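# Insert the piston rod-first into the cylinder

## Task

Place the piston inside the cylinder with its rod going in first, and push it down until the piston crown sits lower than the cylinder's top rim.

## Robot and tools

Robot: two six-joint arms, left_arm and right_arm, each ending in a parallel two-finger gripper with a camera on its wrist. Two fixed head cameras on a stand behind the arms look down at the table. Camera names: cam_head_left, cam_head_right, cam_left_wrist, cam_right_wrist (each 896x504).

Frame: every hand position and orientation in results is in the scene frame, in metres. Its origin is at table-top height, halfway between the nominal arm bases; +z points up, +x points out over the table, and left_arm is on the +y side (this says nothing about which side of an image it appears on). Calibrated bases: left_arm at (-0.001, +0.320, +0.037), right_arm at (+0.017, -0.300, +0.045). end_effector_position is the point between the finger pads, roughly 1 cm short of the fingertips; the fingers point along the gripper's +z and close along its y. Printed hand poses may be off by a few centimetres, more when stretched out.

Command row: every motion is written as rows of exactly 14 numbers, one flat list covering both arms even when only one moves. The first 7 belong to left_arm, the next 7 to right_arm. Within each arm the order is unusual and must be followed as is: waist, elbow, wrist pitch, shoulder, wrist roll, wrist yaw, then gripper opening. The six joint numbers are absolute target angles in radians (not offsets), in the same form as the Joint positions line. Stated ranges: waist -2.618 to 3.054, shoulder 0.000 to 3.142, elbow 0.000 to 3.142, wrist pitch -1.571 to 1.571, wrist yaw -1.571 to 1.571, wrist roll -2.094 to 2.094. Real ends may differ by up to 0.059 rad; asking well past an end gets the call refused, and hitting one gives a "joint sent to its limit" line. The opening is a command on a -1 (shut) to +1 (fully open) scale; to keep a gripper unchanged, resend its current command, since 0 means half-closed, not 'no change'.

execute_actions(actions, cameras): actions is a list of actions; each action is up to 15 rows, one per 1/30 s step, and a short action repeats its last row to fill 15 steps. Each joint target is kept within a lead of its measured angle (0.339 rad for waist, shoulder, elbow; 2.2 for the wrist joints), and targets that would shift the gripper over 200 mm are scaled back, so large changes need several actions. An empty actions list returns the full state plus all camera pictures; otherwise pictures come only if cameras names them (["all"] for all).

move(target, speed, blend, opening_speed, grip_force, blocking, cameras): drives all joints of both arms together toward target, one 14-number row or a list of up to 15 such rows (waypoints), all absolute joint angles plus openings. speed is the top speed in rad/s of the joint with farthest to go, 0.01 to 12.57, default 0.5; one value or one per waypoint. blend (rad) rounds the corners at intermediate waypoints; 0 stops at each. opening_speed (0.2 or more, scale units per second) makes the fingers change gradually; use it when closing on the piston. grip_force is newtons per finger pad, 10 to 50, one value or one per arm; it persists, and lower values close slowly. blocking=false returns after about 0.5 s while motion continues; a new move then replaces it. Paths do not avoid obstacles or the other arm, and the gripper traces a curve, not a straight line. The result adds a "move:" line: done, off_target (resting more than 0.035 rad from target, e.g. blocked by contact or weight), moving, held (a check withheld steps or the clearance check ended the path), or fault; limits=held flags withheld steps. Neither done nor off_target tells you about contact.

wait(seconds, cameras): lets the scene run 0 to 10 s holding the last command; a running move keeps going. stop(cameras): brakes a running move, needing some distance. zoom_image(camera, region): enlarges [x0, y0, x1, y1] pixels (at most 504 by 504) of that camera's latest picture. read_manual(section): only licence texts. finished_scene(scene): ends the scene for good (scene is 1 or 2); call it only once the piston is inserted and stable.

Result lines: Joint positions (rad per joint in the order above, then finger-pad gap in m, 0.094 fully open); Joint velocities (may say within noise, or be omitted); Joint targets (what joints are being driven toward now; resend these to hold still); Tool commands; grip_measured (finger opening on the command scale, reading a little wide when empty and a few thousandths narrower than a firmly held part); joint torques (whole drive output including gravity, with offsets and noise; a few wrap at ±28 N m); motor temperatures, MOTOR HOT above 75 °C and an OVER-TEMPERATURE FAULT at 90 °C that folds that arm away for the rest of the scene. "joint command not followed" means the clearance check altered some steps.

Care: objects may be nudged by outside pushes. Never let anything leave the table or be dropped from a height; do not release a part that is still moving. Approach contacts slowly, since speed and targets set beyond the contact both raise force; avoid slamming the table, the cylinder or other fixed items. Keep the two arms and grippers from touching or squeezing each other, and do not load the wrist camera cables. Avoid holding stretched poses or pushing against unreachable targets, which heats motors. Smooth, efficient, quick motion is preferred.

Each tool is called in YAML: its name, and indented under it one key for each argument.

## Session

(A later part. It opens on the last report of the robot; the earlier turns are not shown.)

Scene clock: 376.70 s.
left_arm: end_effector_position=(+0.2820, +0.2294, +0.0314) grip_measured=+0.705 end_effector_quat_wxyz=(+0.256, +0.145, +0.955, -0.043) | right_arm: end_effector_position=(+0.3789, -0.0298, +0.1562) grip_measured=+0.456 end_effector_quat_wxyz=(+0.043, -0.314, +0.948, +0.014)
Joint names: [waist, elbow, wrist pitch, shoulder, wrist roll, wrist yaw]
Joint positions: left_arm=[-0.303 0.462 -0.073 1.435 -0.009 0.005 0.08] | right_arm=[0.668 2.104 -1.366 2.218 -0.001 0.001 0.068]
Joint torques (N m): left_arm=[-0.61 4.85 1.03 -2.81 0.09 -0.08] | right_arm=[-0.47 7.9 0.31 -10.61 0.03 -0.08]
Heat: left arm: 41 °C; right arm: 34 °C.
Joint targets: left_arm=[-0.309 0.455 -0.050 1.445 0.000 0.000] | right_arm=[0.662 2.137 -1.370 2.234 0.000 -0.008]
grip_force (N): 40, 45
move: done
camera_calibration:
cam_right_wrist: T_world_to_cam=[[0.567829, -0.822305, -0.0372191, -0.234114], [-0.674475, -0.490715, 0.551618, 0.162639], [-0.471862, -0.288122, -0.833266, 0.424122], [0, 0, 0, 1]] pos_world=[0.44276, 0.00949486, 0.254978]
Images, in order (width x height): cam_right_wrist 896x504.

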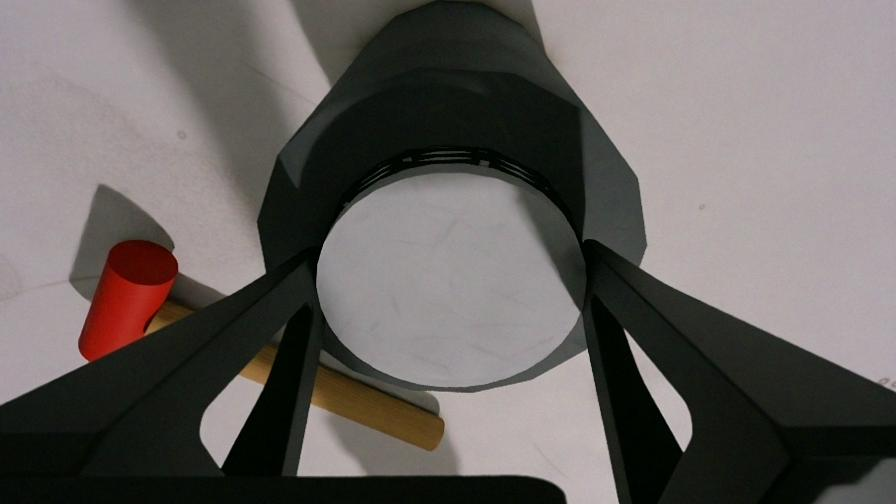

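move:
  target:
    - [-0.309, 0.455, -0.05, 1.445, 0.0, 0.0, 0.5, 0.6625, 2.232, -1.44, 2.169, 0.0, -0.008, 0.25]
    - [-0.309, 0.455, -0.05, 1.445, 0.0, 0.0, 0.5, 0.6625, 2.141, -1.36, 2.09, 0.0, -0.008, 0.25]
  speed: 0.1
  blend: [0.03, 0]
  cameras: ["cam_right_wrist", "cam_head_left"]

zoom_image:
  camera: "cam_head_left"
  region: [340, 150, 430, 300]

Scene clock: 381.63 s.
left_arm: end_effector_position=(+0.2820, +0.2294, +0.0314) grip_measured=+0.705 end_effector_quat_wxyz=(+0.256, +0.145, +0.955, -0.043) | right_arm: end_effector_position=(+0.3805, -0.0286, +0.1939) grip_measured=+0.454 end_effector_quat_wxyz=(+0.081, -0.314, +0.946, +0.027)
Joint names: [waist, elbow, wrist pitch, shoulder, wrist roll, wrist yaw]
Joint positions: left_arm=[-0.303 0.462 -0.073 1.435 -0.009 0.005 0.08] | right_arm=[0.668 2.143 -1.387 2.155 -0.001 0 0.068]
Joint torques (N m): left_arm=[-0.61 4.86 1.03 -2.8 0.1 -0.08] | right_arm=[-0.5 5.05 0.84 -17.63 0.03 -0.1]
Heat: left arm: 41 °C; right arm: 34 °C.
Joint targets: left_arm=[-0.309 0.455 -0.050 1.445 0.000 0.000] | right_arm=[0.662 2.141 -1.360 2.090 0.000 -0.008]
grip_force (N): 40, 45
move: off_target (right_arm); right_arm: the shoulder is farthest, 0.065 rad from its target
camera_calibration:
cam_right_wrist: T_world_to_cam=[[0.570402, -0.820373, -0.0403553, -0.232884], [-0.708072, -0.516031, 0.482023, 0.169009], [-0.416264, -0.246373, -0.875229, 0.444827], [0, 0, 0, 1]] pos_world=[0.437673, 0.00575471, 0.298461]
Images, in order (width x height): cam_head_left 896x504, cam_right_wrist 896x504.

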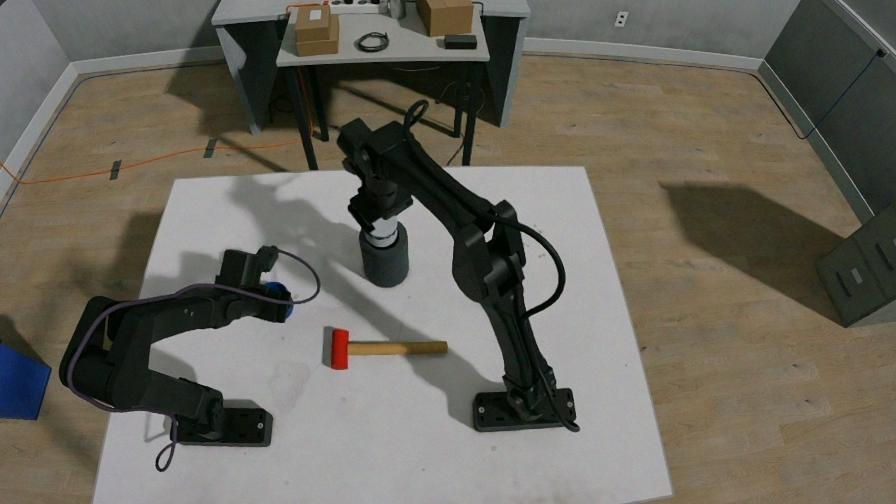

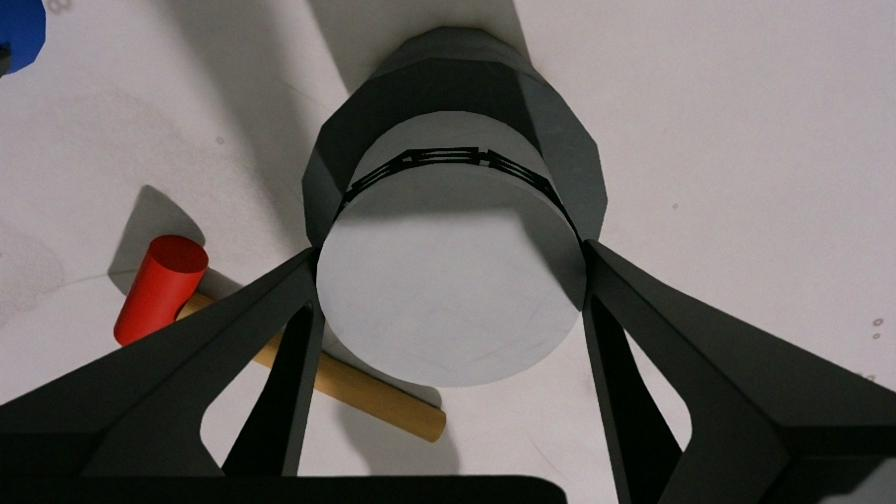

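Scaled by 3.360 from the camera's 896x504 image, which has a finer 1280x720 frame.

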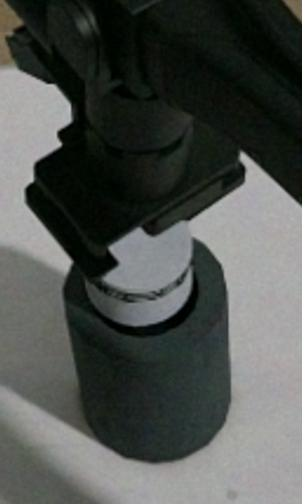

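move:
  target:
    - [-0.309, 0.455, -0.05, 1.445, 0.0, 0.0, 0.5, 0.6625, 1.833, -1.058, 1.807, 0.0, -0.008, 0.25]
    - [-0.309, 0.455, -0.05, 1.445, 0.0, 0.0, 0.5, 0.6625, 1.62, -0.796, 1.565, 0.0, -0.008, 0.25]
    - [-0.309, 0.455, -0.05, 1.445, 0.0, 0.0, 0.5, 0.1, 1.62, -0.796, 1.565, 0.0, -0.008, 0.25]
  speed: 0.35
  blend: [0.05, 0.05, 0]
  cameras: ["cam_right_wrist", "cam_head_left", "cam_head_right"]

zoom_image:
  camera: "cam_head_left"
  region: [340, 100, 560, 320]

Scene clock: 386.33 s.
left_arm: end_effector_position=(+0.2820, +0.2294, +0.0314) grip_measured=+0.705 end_effector_quat_wxyz=(+0.256, +0.145, +0.955, -0.043) | right_arm: end_effector_position=(+0.4542, -0.2679, +0.2967) grip_measured=+0.454 end_effector_quat_wxyz=(+0.344, -0.034, +0.938, +0.015)
Joint names: [waist, elbow, wrist pitch, shoulder, wrist roll, wrist yaw]
Joint positions: left_arm=[-0.303 0.462 -0.073 1.435 -0.009 0.005 0.08] | right_arm=[0.097 1.618 -0.871 1.615 -0.001 -0.007 0.068]
Joint torques (N m): left_arm=[-0.61 4.85 1.03 -2.8 0.1 -0.08] | right_arm=[0.34 5.96 2.33 -12.11 0.01 -0.02]
Heat: left arm: 41 °C; right arm: 34 °C.
Joint targets: left_arm=[-0.309 0.455 -0.050 1.445 0.000 0.000] | right_arm=[0.100 1.620 -0.796 1.565 0.000 -0.008]
grip_force (N): 40, 45
move: off_target (right_arm); right_arm: the wrist pitch is farthest, 0.075 rad from its target
camera_calibration:
cam_right_wrist: T_world_to_cam=[[0.0661051, -0.996223, -0.0562936, -0.280397], [-0.997509, -0.0645882, -0.0283534, 0.452005], [0.0246104, 0.0580277, -0.998012, 0.424239], [0, 0, 0, 1]] pos_world=[0.458974, -0.274761, 0.420427]
Images, in order (width x height): cam_head_left 896x504, cam_head_right 896x504, cam_right_wrist 896x504.

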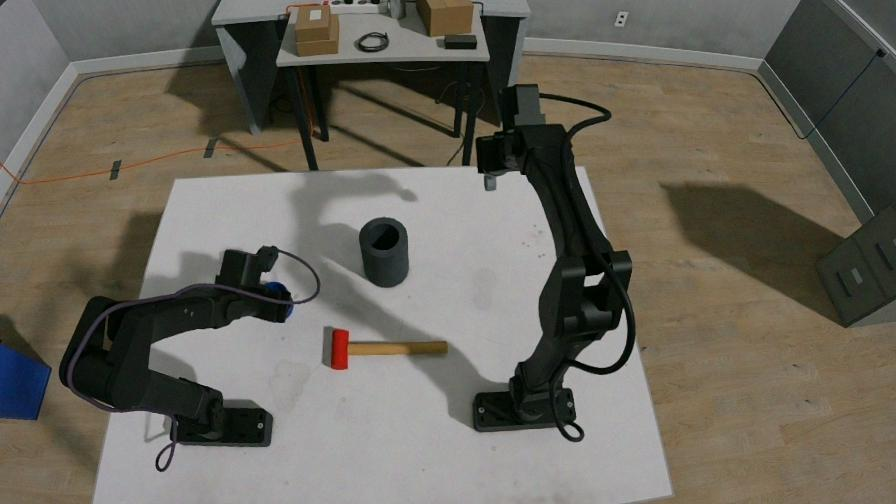

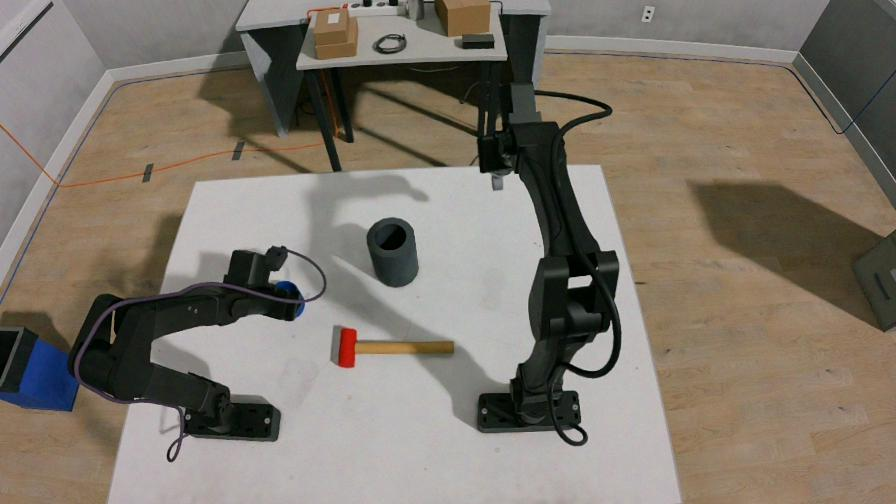

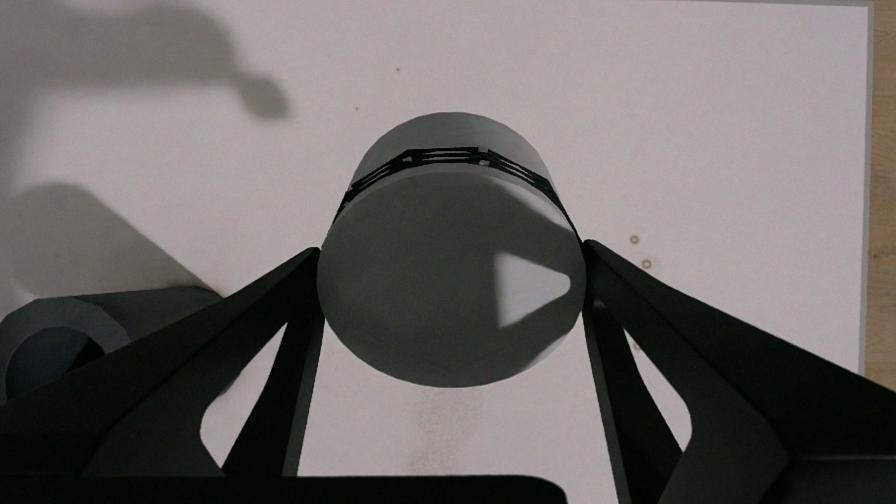

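Scaled by 2.291 from the camera's 896x504 image, which has a finer 1280x720 frame.

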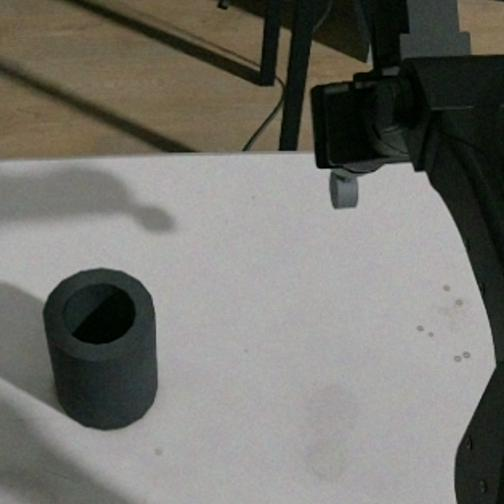

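move:
  target:
    - [-0.309, 1.13, -0.952, 1.15, 0.0, 0.0, 0.5, 0.1, 1.62, -0.796, 1.565, 0.0, -0.008, 0.25]
    - [-0.754, 2.02, -0.98, 2.034, 0.0, 0.0, 0.5, 0.1, 1.62, -0.796, 1.565, 0.0, -0.008, 0.25]
  speed: 0.5
  blend: [0.1, 0]
  cameras: ["cam_left_wrist", "cam_head_left", "cam_head_right"]

zoom_image:
  camera: "cam_head_left"
  region: [320, 150, 450, 300]

Scene clock: 392.57 s.
left_arm: end_effector_position=(+0.3682, -0.0332, +0.2239) grip_measured=+0.705 end_effector_quat_wxyz=(+0.242, +0.356, +0.897, -0.101) | right_arm: end_effector_position=(+0.4542, -0.2679, +0.2967) grip_measured=+0.454 end_effector_quat_wxyz=(+0.344, -0.034, +0.938, +0.015)
Joint names: [waist, elbow, wrist pitch, shoulder, wrist roll, wrist yaw]
Joint positions: left_arm=[-0.757 1.979 -0.991 2.028 -0.008 0.005 0.08] | right_arm=[0.097 1.618 -0.871 1.615 -0.001 -0.007 0.068]
Joint torques (N m): left_arm=[0.2 9.8 0.91 -9.4 0.09 -0.08] | right_arm=[0.34 6.05 2.32 -12.15 0 -0.02]
Heat: left arm: 41 °C; right arm: 34 °C.
Joint targets: left_arm=[-0.754 2.020 -0.980 2.034 0.000 0.000] | right_arm=[0.100 1.620 -0.796 1.565 0.000 -0.008]
grip_force (N): 40, 45
move: off_target (left_arm, right_arm); left_arm: the elbow is farthest, 0.041 rad from its target; right_arm: the wrist pitch is farthest, 0.075 rad from its target
camera_calibration:
cam_left_wrist: T_world_to_cam=[[-0.708848, -0.70327, -0.0542791, 0.251274], [-0.702727, 0.697461, 0.140436, 0.256529], [-0.060907, 0.137691, -0.988601, 0.369415], [0, 0, 0, 1]] pos_world=[0.380884, -0.0530707, 0.342817]
Images, in order (width x height): cam_head_left 896x504, cam_head_right 896x504, cam_left_wrist 896x504.

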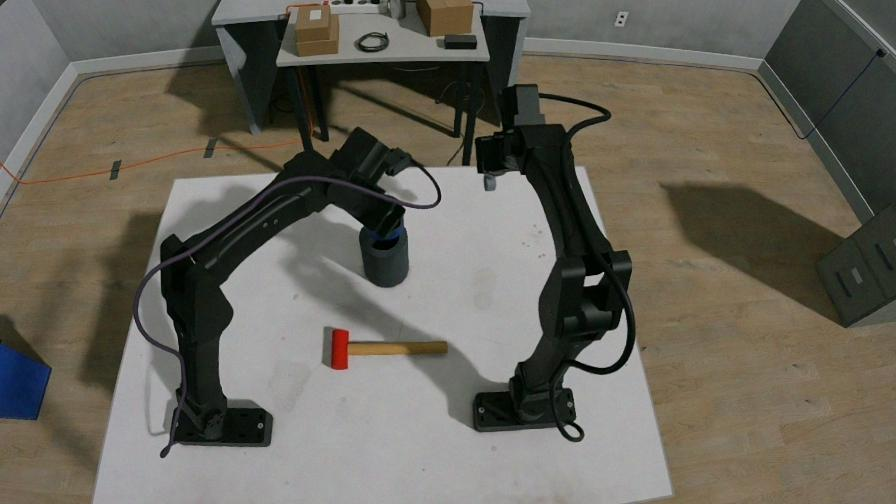

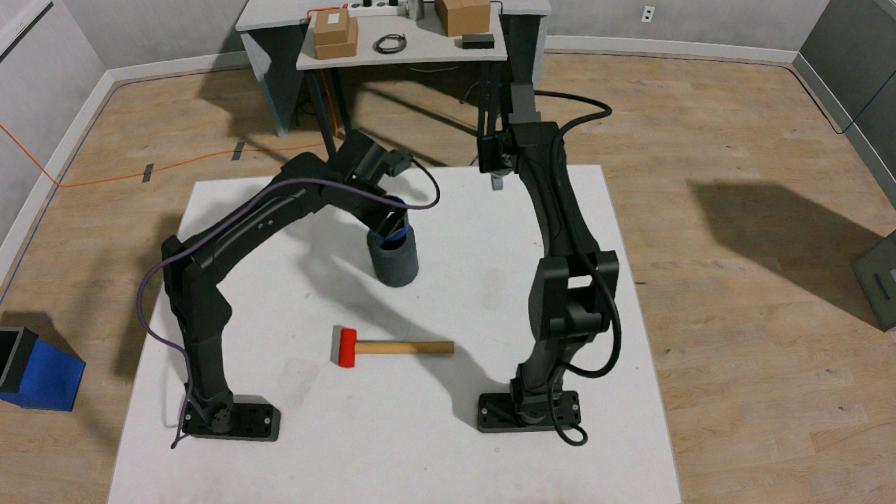

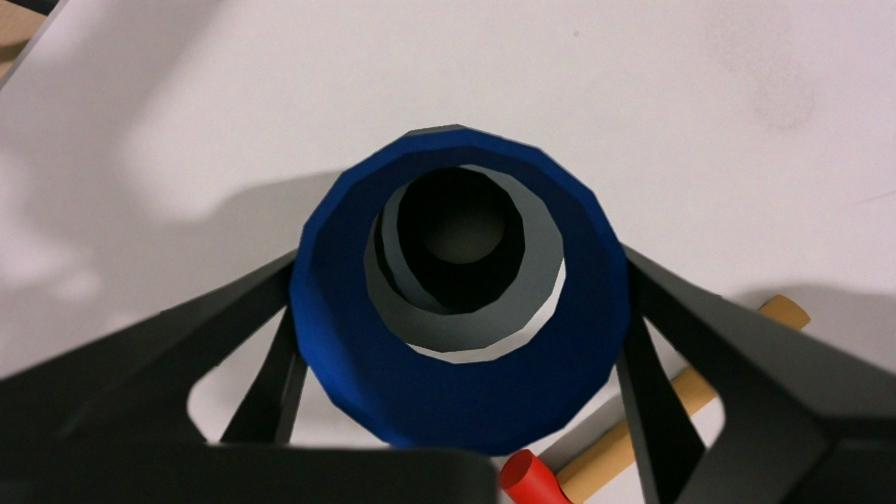

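Scaled by 3.360 from the camera's 896x504 image, which has a finer 1280x720 frame.

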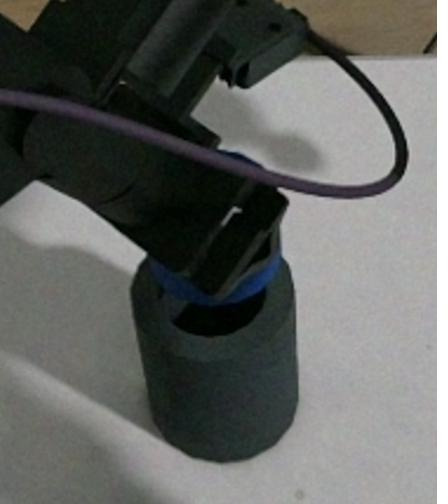

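zoom_image:
  camera: "cam_left_wrist"
  region: [280, 110, 640, 470]

zoom_image:
  camera: "cam_left_wrist"
  region: [350, 150, 580, 380]

Scaled by 1.400 from the camera's 896x504 image, which has a finer 1280x720 frame.

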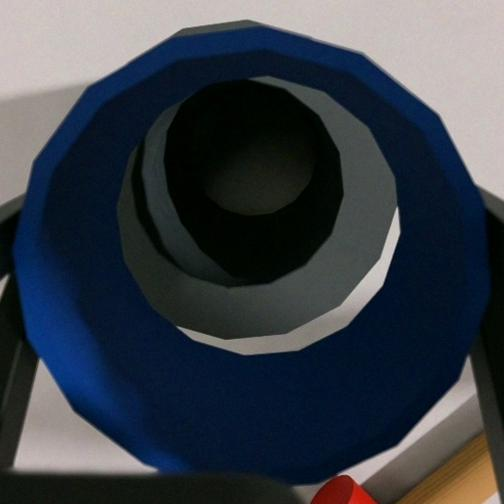

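Scaled by 2.191 from the camera's 896x504 image, which has a finer 1280x720 frame.

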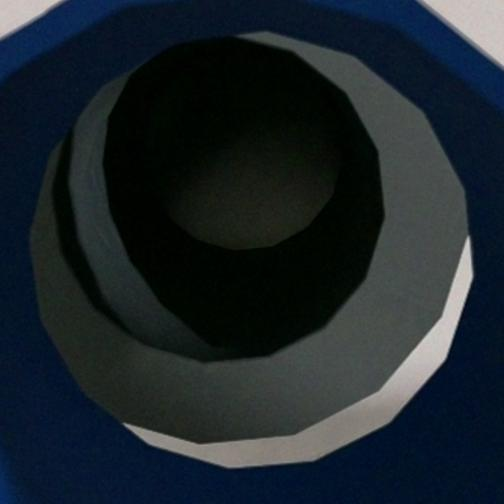

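move:
  target: [-0.7386, 1.808, -0.796, 2.04, 0.0, 0.0, 0.5, 0.1, 1.62, -0.796, 1.565, 0.0, -0.008, 0.25]
  speed: 0.15
  cameras: ["cam_left_wrist"]

zoom_image:
  camera: "cam_left_wrist"
  region: [350, 150, 580, 380]

zoom_image:
  camera: "cam_left_wrist"
  region: [270, 90, 650, 480]

Scene clock: 401.00 s.
left_arm: end_effector_position=(+0.3729, -0.0296, +0.1794) grip_measured=+0.705 end_effector_quat_wxyz=(+0.235, +0.352, +0.901, -0.096) | right_arm: end_effector_position=(+0.4542, -0.2679, +0.2967) grip_measured=+0.454 end_effector_quat_wxyz=(+0.344, -0.034, +0.938, +0.015)
Joint names: [waist, elbow, wrist pitch, shoulder, wrist roll, wrist yaw]
Joint positions: left_arm=[-0.745 1.809 -0.838 2.028 -0.008 0.005 0.08] | right_arm=[0.097 1.618 -0.871 1.615 -0.001 -0.007 0.068]
Joint torques (N m): left_arm=[0.57 6.56 1.2 -9.1 0.09 -0.08] | right_arm=[0.34 6.06 2.31 -12.08 -0.01 0]
Heat: left arm: 40 °C; right arm: 35 °C.
Joint targets: left_arm=[-0.739 1.808 -0.796 2.040 0.000 0.000] | right_arm=[0.100 1.620 -0.796 1.565 0.000 -0.008]
grip_force (N): 40, 45
move: off_target (left_arm, right_arm); left_arm: the wrist pitch is farthest, 0.042 rad from its target; right_arm: the wrist pitch is farthest, 0.075 rad from its target
camera_calibration:
cam_left_wrist: T_world_to_cam=[[-0.701408, -0.710724, -0.0538415, 0.251583], [-0.708878, 0.687722, 0.15662, 0.262659], [-0.0742852, 0.148021, -0.98619, 0.329985], [0, 0, 0, 1]] pos_world=[0.387169, -0.0506749, 0.297836]
Images, in order (width x height): cam_left_wrist 896x504.

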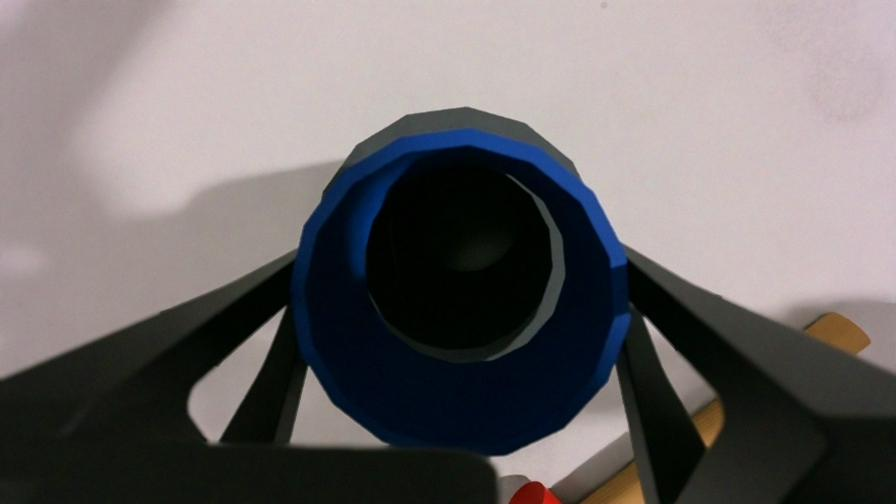

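Scaled by 2.191 from the camera's 896x504 image, which has a finer 1280x720 frame.

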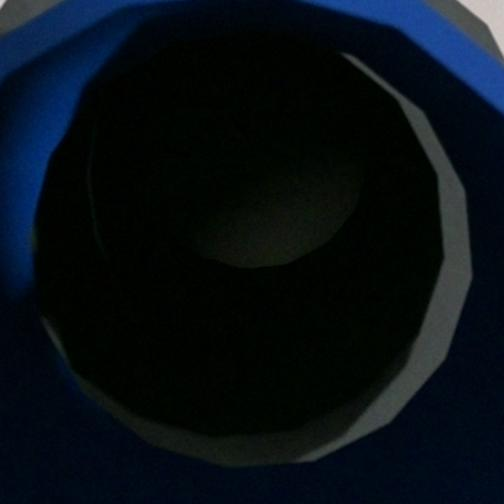

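Scaled by 1.292 from the camera's 896x504 image, which has a finer 1280x720 frame.

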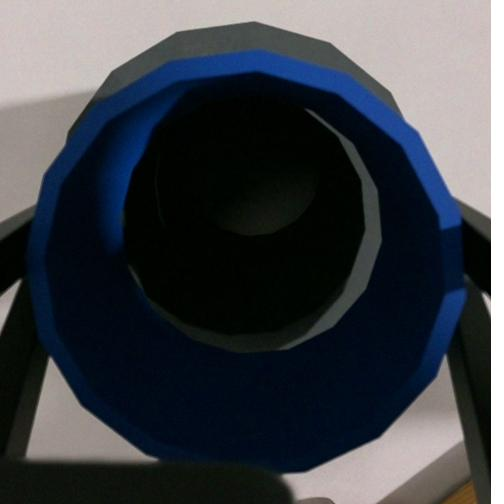

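move:
  target: [-0.7336, 1.765, -0.744, 2.04, 0.0, 0.0, 0.5, 0.1, 1.62, -0.796, 1.565, 0.0, -0.008, 0.25]
  speed: 0.08
  cameras: ["cam_left_wrist"]

zoom_image:
  camera: "cam_left_wrist"
  region: [350, 150, 580, 380]

zoom_image:
  camera: "cam_left_wrist"
  region: [270, 90, 650, 480]

Scene clock: 403.50 s.
left_arm: end_effector_position=(+0.3770, -0.0299, +0.1712) grip_measured=+0.705 end_effector_quat_wxyz=(+0.242, +0.349, +0.900, -0.098) | right_arm: end_effector_position=(+0.4542, -0.2679, +0.2967) grip_measured=+0.454 end_effector_quat_wxyz=(+0.344, -0.034, +0.938, +0.015)
Joint names: [waist, elbow, wrist pitch, shoulder, wrist roll, wrist yaw]
Joint positions: left_arm=[-0.74 1.769 -0.784 2.028 -0.008 0.005 0.08] | right_arm=[0.097 1.618 -0.871 1.615 -0.001 -0.007 0.068]
Joint torques (N m): left_arm=[0.58 6.37 1.18 -9.13 0.09 -0.08] | right_arm=[0.36 6.12 2.32 -12.12 0 -0.02]
Heat: left arm: 40 °C; right arm: 35 °C.
Joint targets: left_arm=[-0.734 1.765 -0.744 2.040 0.000 0.000] | right_arm=[0.100 1.620 -0.796 1.565 0.000 -0.008]
grip_force (N): 40, 45
move: off_target (left_arm, right_arm); left_arm: the wrist pitch is farthest, 0.040 rad from its target; right_arm: the wrist pitch is farthest, 0.075 rad from its target
camera_calibration:
cam_left_wrist: T_world_to_cam=[[-0.697277, -0.714742, -0.0543025, 0.252224], [-0.713896, 0.68564, 0.142299, 0.271278], [-0.0644753, 0.137988, -0.988333, 0.318643], [0, 0, 0, 1]] pos_world=[0.390079, -0.0496926, 0.290019]
Images, in order (width x height): cam_left_wrist 896x504.

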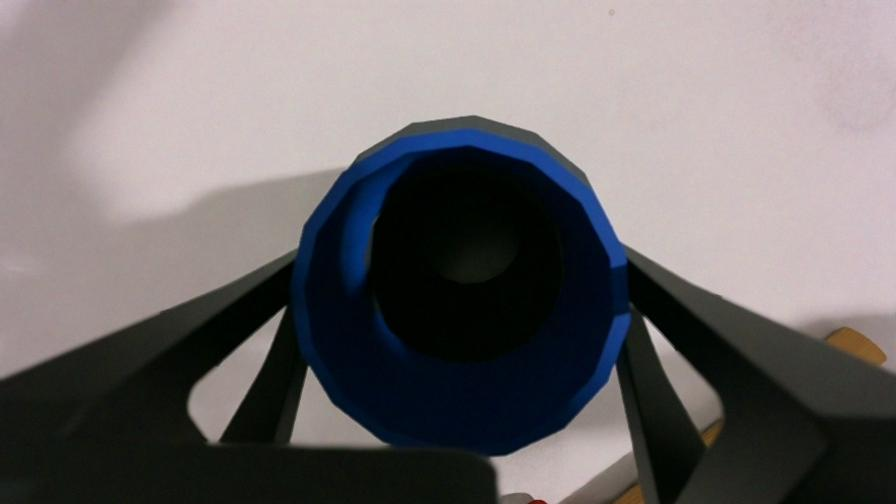

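Scaled by 2.191 from the camera's 896x504 image, which has a finer 1280x720 frame.

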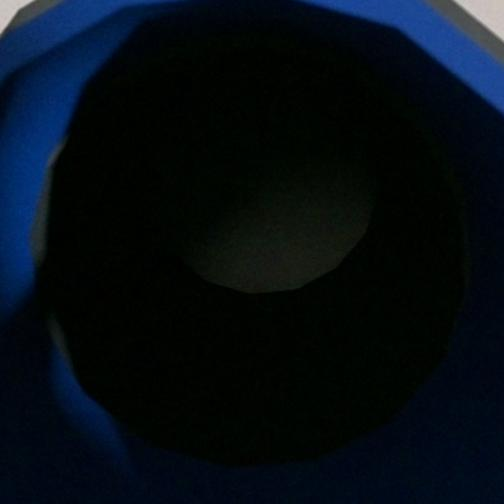

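Scaled by 1.292 from the camera's 896x504 image, which has a finer 1280x720 frame.

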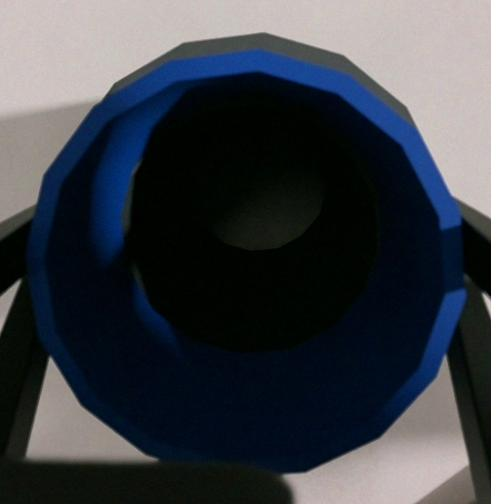

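zoom_image:
  camera: "cam_left_wrist"
  region: [360, 160, 440, 240]

zoom_image:
  camera: "cam_left_wrist"
  region: [500, 160, 580, 240]

zoom_image:
  camera: "cam_left_wrist"
  region: [420, 300, 540, 380]

Scaled by 6.300 from the camera's 896x504 image, which has a finer 1280x720 frame.

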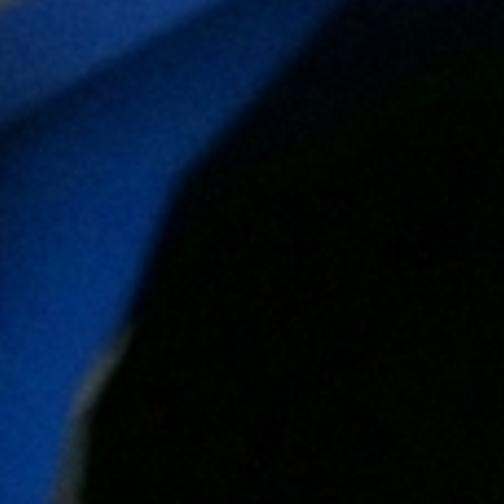

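Scaled by 6.300 from the camera's 896x504 image, which has a finer 1280x720 frame.

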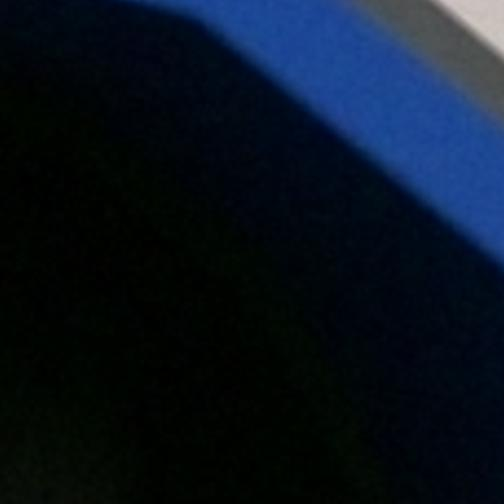

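Scaled by 4.200 from the camera's 896x504 image, which has a finer 1280x720 frame.

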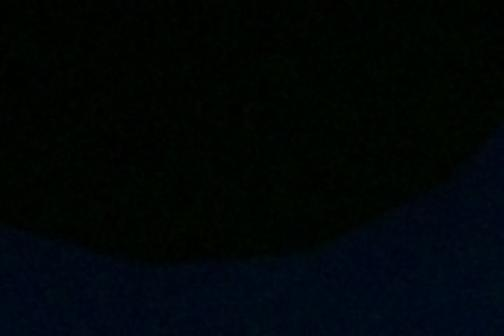

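move:
  target: [-0.7336, 1.751, -0.734, 2.04, 0.0, 0.0, 0.5, 0.1, 1.62, -0.796, 1.565, 0.0, -0.008, 0.25]
  speed: 0.05
  cameras: ["cam_left_wrist", "cam_head_right"]

zoom_image:
  camera: "cam_left_wrist"
  region: [270, 90, 650, 480]

zoom_image:
  camera: "cam_head_right"
  region: [350, 180, 440, 300]

Scene clock: 407.73 s.
left_arm: end_effector_position=(+0.3784, -0.0312, +0.1703) grip_measured=+0.705 end_effector_quat_wxyz=(+0.246, +0.348, +0.899, -0.100) | right_arm: end_effector_position=(+0.4542, -0.2679, +0.2967) grip_measured=+0.454 end_effector_quat_wxyz=(+0.344, -0.034, +0.938, +0.015)
Joint names: [waist, elbow, wrist pitch, shoulder, wrist roll, wrist yaw]
Joint positions: left_arm=[-0.74 1.761 -0.766 2.028 -0.008 0.005 0.08] | right_arm=[0.097 1.618 -0.871 1.615 -0.001 -0.007 0.068]
Joint torques (N m): left_arm=[0.58 5.94 1.12 -9.14 0.09 -0.08] | right_arm=[0.34 6.08 2.33 -12.15 -0.01 -0.03]
Heat: left arm: 41 °C; right arm: 35 °C.
Joint targets: left_arm=[-0.734 1.751 -0.734 2.040 0.000 0.000] | right_arm=[0.100 1.620 -0.796 1.565 0.000 -0.008]
grip_force (N): 40, 45
move: off_target (right_arm); right_arm: the wrist pitch is farthest, 0.075 rad from its target
camera_calibration:
cam_left_wrist: T_world_to_cam=[[-0.696889, -0.715108, -0.0544727, 0.252055], [-0.714841, 0.686481, 0.133219, 0.275267], [-0.0578717, 0.131778, -0.989588, 0.315534], [0, 0, 0, 1]] pos_world=[0.390686, -0.0502994, 0.289308]
Images, in order (width x height): cam_head_right 896x504, cam_left_wrist 896x504.

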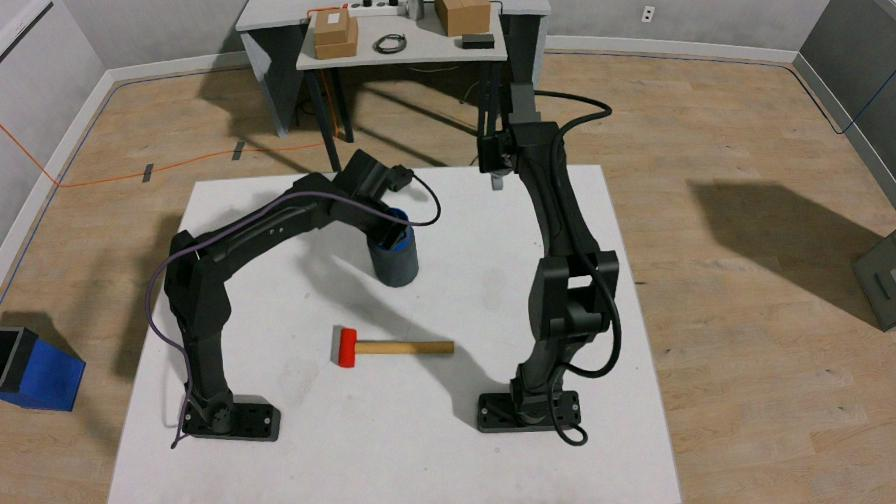

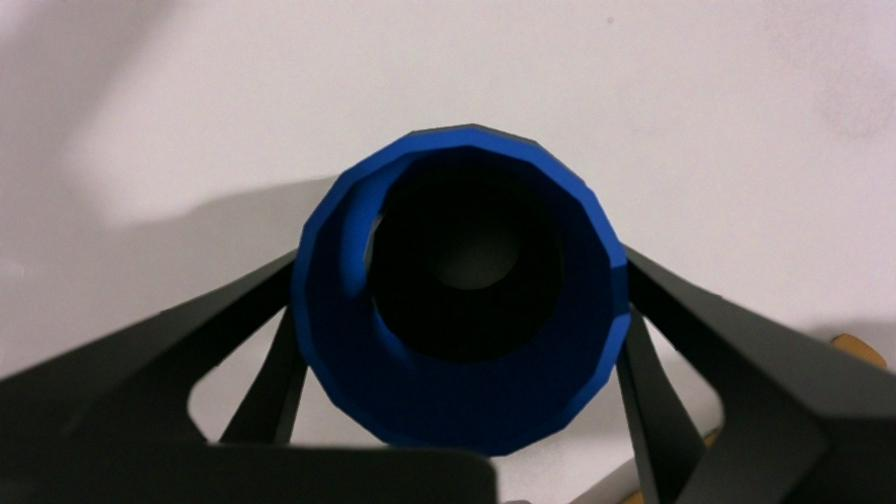

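Scaled by 1.292 from the camera's 896x504 image, which has a finer 1280x720 frame.

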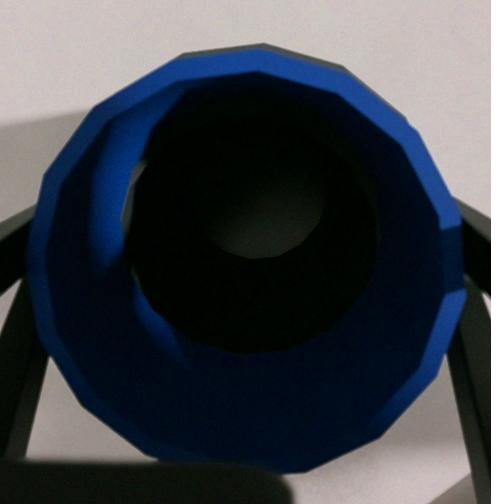

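Scaled by 4.200 from the camera's 896x504 image, which has a finer 1280x720 frame.

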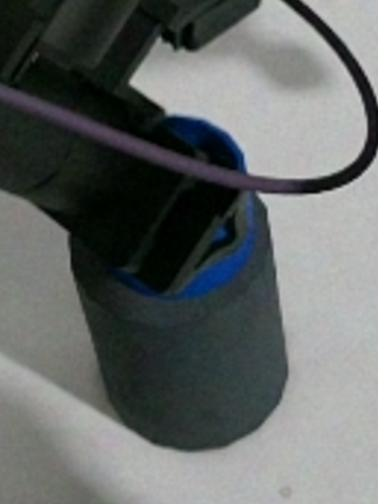

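move:
  target:
    - [-0.7336, 1.83, -0.81, 2.04, 0.0, 0.0, 0.5, 0.1, 1.62, -0.796, 1.565, 0.0, -0.008, 0.25]
    - [-0.7336, 1.759, -0.754, 2.04, 0.0, 0.0, 0.5, 0.1, 1.62, -0.796, 1.565, 0.0, -0.008, 0.25]
  speed: 0.08
  cameras: ["cam_left_wrist"]

zoom_image:
  camera: "cam_left_wrist"
  region: [270, 90, 650, 480]

zoom_image:
  camera: "cam_left_wrist"
  region: [350, 150, 580, 380]

Scene clock: 412.60 s.
left_arm: end_effector_position=(+0.3767, -0.0296, +0.1706) grip_measured=+0.705 end_effector_quat_wxyz=(+0.241, +0.349, +0.900, -0.098) | right_arm: end_effector_position=(+0.4542, -0.2679, +0.2967) grip_measured=+0.454 end_effector_quat_wxyz=(+0.344, -0.034, +0.938, +0.015)
Joint names: [waist, elbow, wrist pitch, shoulder, wrist roll, wrist yaw]
Joint positions: left_arm=[-0.74 1.768 -0.784 2.028 -0.008 0.005 0.08] | right_arm=[0.097 1.618 -0.871 1.615 -0.001 -0.007 0.068]
Joint torques (N m): left_arm=[0.58 6.06 1.09 -9.13 0.09 -0.08] | right_arm=[0.39 5.98 2.34 -12.16 0.01 -0.02]
Heat: left arm: 40 °C; right arm: 36 °C.
Joint targets: left_arm=[-0.734 1.759 -0.754 2.040 0.000 0.000] | right_arm=[0.100 1.620 -0.796 1.565 0.000 -0.008]
grip_force (N): 40, 45
move: off_target (right_arm); right_arm: the wrist pitch is farthest, 0.075 rad from its target
camera_calibration:
cam_left_wrist: T_world_to_cam=[[-0.697381, -0.714645, -0.0542406, 0.252216], [-0.713695, 0.685539, 0.14379, 0.270721], [-0.0655749, 0.138988, -0.988121, 0.318349], [0, 0, 0, 1]] pos_world=[0.389978, -0.0495914, 0.28932]
Images, in order (width x height): cam_left_wrist 896x504.

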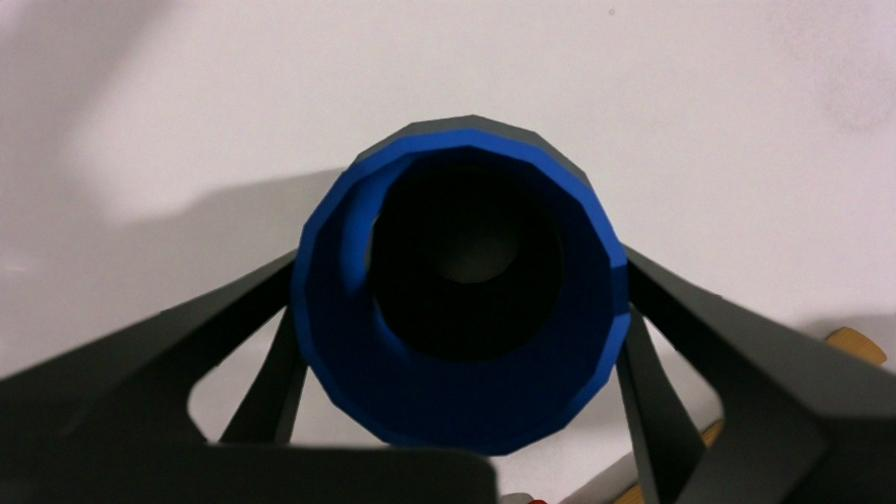

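Scaled by 1.292 from the camera's 896x504 image, which has a finer 1280x720 frame.

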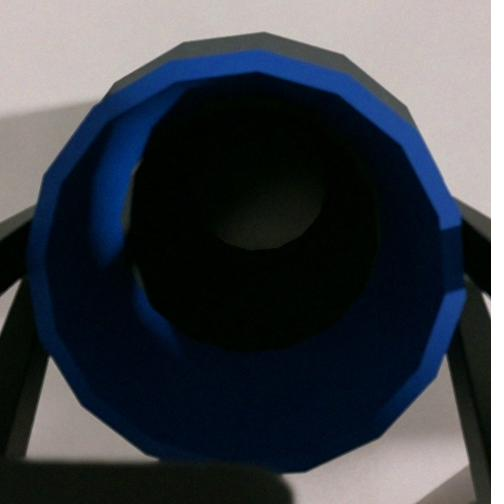

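Scaled by 2.191 from the camera's 896x504 image, which has a finer 1280x720 frame.

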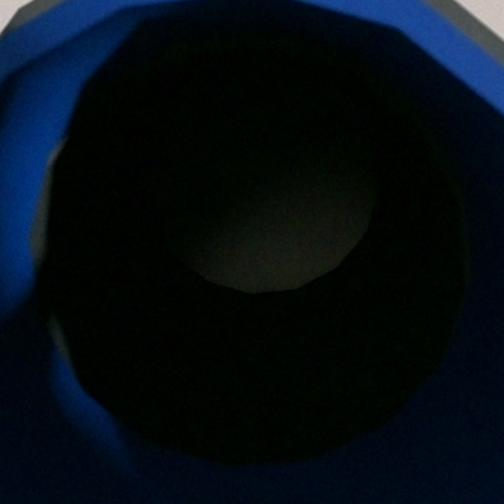

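zoom_image:
  camera: "cam_left_wrist"
  region: [355, 200, 415, 330]

zoom_image:
  camera: "cam_left_wrist"
  region: [390, 100, 550, 180]

Scaled by 3.877 from the camera's 896x504 image, which has a finer 1280x720 frame.

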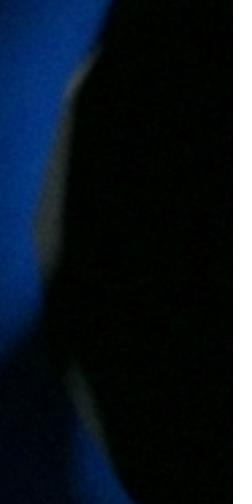

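Scaled by 3.150 from the camera's 896x504 image, which has a finer 1280x720 frame.

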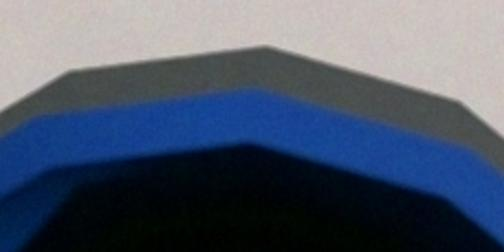

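move:
  target: [-0.7336, 1.759, -0.754, 2.04, 0.0, 0.0, 0.85, 0.1, 1.62, -0.796, 1.565, 0.0, -0.008, 0.25]
  speed: 0.08
  opening_speed: 0.2
  cameras: ["cam_left_wrist"]

zoom_image:
  camera: "cam_left_wrist"
  region: [270, 90, 650, 480]

Scene clock: 429.40 s.
left_arm: end_effector_position=(+0.3778, -0.0306, +0.1713) grip_measured=+0.848 end_effector_quat_wxyz=(+0.244, +0.348, +0.899, -0.099) | right_arm: end_effector_position=(+0.4542, -0.2679, +0.2967) grip_measured=+0.454 end_effector_quat_wxyz=(+0.344, -0.034, +0.938, +0.015)
Joint names: [waist, elbow, wrist pitch, shoulder, wrist roll, wrist yaw]
Joint positions: left_arm=[-0.74 1.767 -0.776 2.028 -0.008 0.005 0.087] | right_arm=[0.097 1.618 -0.871 1.615 -0.001 -0.007 0.068]
Joint torques (N m): left_arm=[0.59 6.04 1.03 -9.13 0.09 -0.08] | right_arm=[0.44 6.05 2.3 -12.08 -0.01 -0.04]
Heat: left arm: 41 °C; right arm: 36 °C.
Joint targets: left_arm=[-0.734 1.759 -0.754 2.040 0.000 0.000] | right_arm=[0.100 1.620 -0.796 1.565 0.000 -0.008]
grip_force (N): 40, 45
move: off_target (right_arm); right_arm: the wrist pitch is farthest, 0.075 rad from its target
camera_calibration:
cam_left_wrist: T_world_to_cam=[[-0.697079, -0.71493, -0.0543723, 0.252239], [-0.714423, 0.686162, 0.137047, 0.273489], [-0.0606712, 0.134378, -0.989071, 0.317549], [0, 0, 0, 1]] pos_world=[0.390483, -0.0499965, 0.290312]
Images, in order (width x height): cam_left_wrist 896x504.

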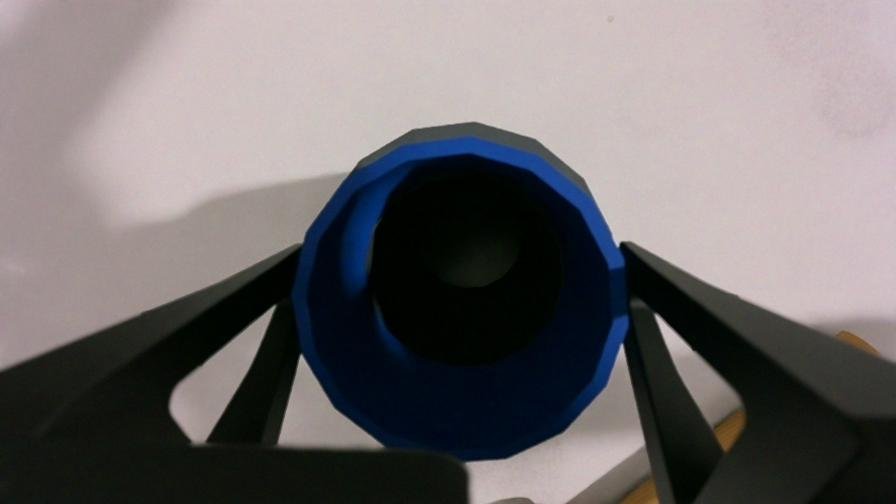

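Scaled by 1.292 from the camera's 896x504 image, which has a finer 1280x720 frame.

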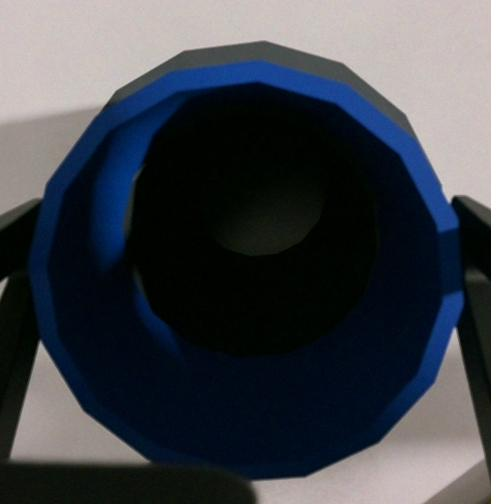

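execute_actions:
  actions: []
  cameras: ["all"]

Scene clock: 432.17 s.
left_arm: end_effector_position=(+0.3778, -0.0306, +0.1713) grip_measured=+0.848 end_effector_quat_wxyz=(+0.244, +0.348, +0.899, -0.099) | right_arm: end_effector_position=(+0.4542, -0.2679, +0.2967) grip_measured=+0.454 end_effector_quat_wxyz=(+0.344, -0.034, +0.938, +0.015)
Joint names: [waist, elbow, wrist pitch, shoulder, wrist roll, wrist yaw]
Joint positions: left_arm=[-0.74 1.767 -0.776 2.028 -0.008 0.005 0.087] | right_arm=[0.097 1.618 -0.871 1.615 -0.001 -0.007 0.068]
Joint velocities: within noise
Joint torques (N m): left_arm=[0.59 6.05 1.02 -9.13 0.09 -0.08] | right_arm=[0.43 6.06 2.31 -12.16 0.03 0]
Motor temperatures (°C): left_arm=[28 31 41 33 26 27 26] | right_arm=[30 33 36 33 28 29 30]
Heat: left arm: 41 °C; right arm: 36 °C.
Joint targets: left_arm=[-0.734 1.759 -0.754 2.040 0.000 0.000] | right_arm=[0.100 1.620 -0.796 1.565 0.000 -0.008]
Tool commands: left_gripper/opening=+0.85 right_gripper/opening=+0.25
grip_force (N): 40, 45
camera_calibration:
cam_left_wrist: T_world_to_cam=[[-0.697079, -0.71493, -0.0543723, 0.252239], [-0.714423, 0.686162, 0.137047, 0.273489], [-0.0606712, 0.134378, -0.989071, 0.317549], [0, 0, 0, 1]] pos_world=[0.390483, -0.0499965, 0.290312]
cam_right_wrist: T_world_to_cam=[[0.0661051, -0.996223, -0.0562936, -0.280397], [-0.997509, -0.0645882, -0.0283534, 0.452005], [0.0246104, 0.0580277, -0.998012, 0.424239], [0, 0, 0, 1]] pos_world=[0.458974, -0.274761, 0.420427]

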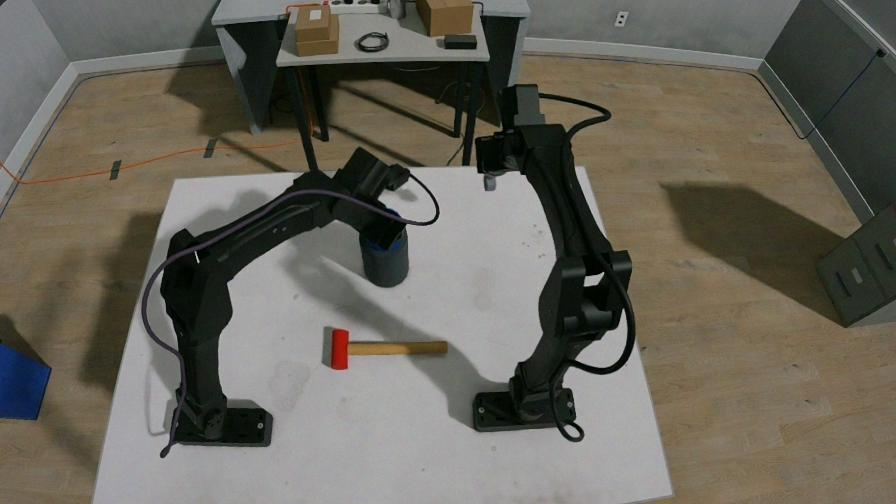

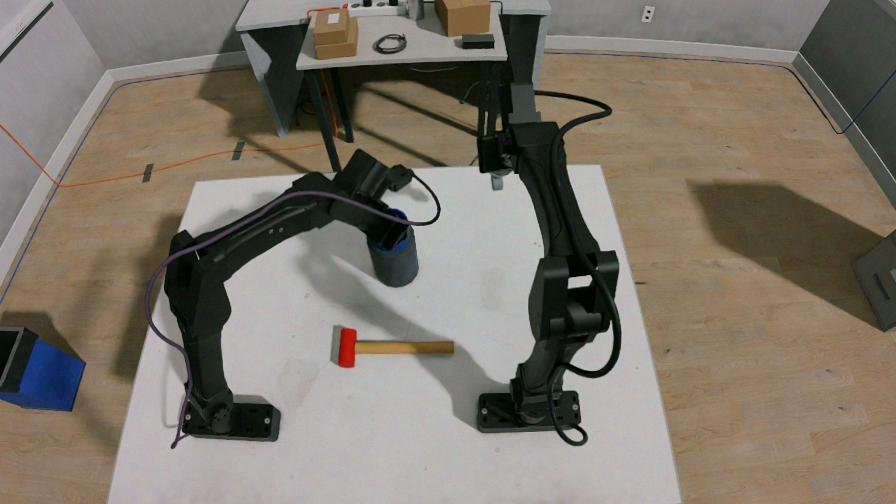

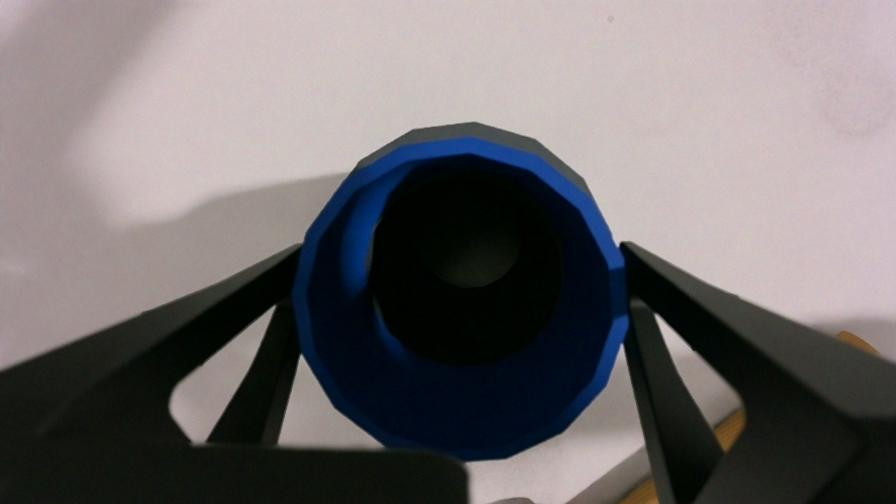

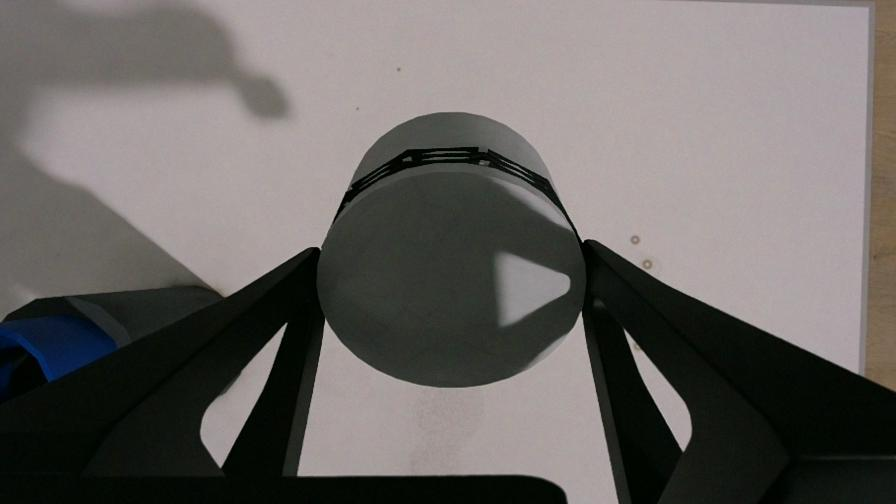

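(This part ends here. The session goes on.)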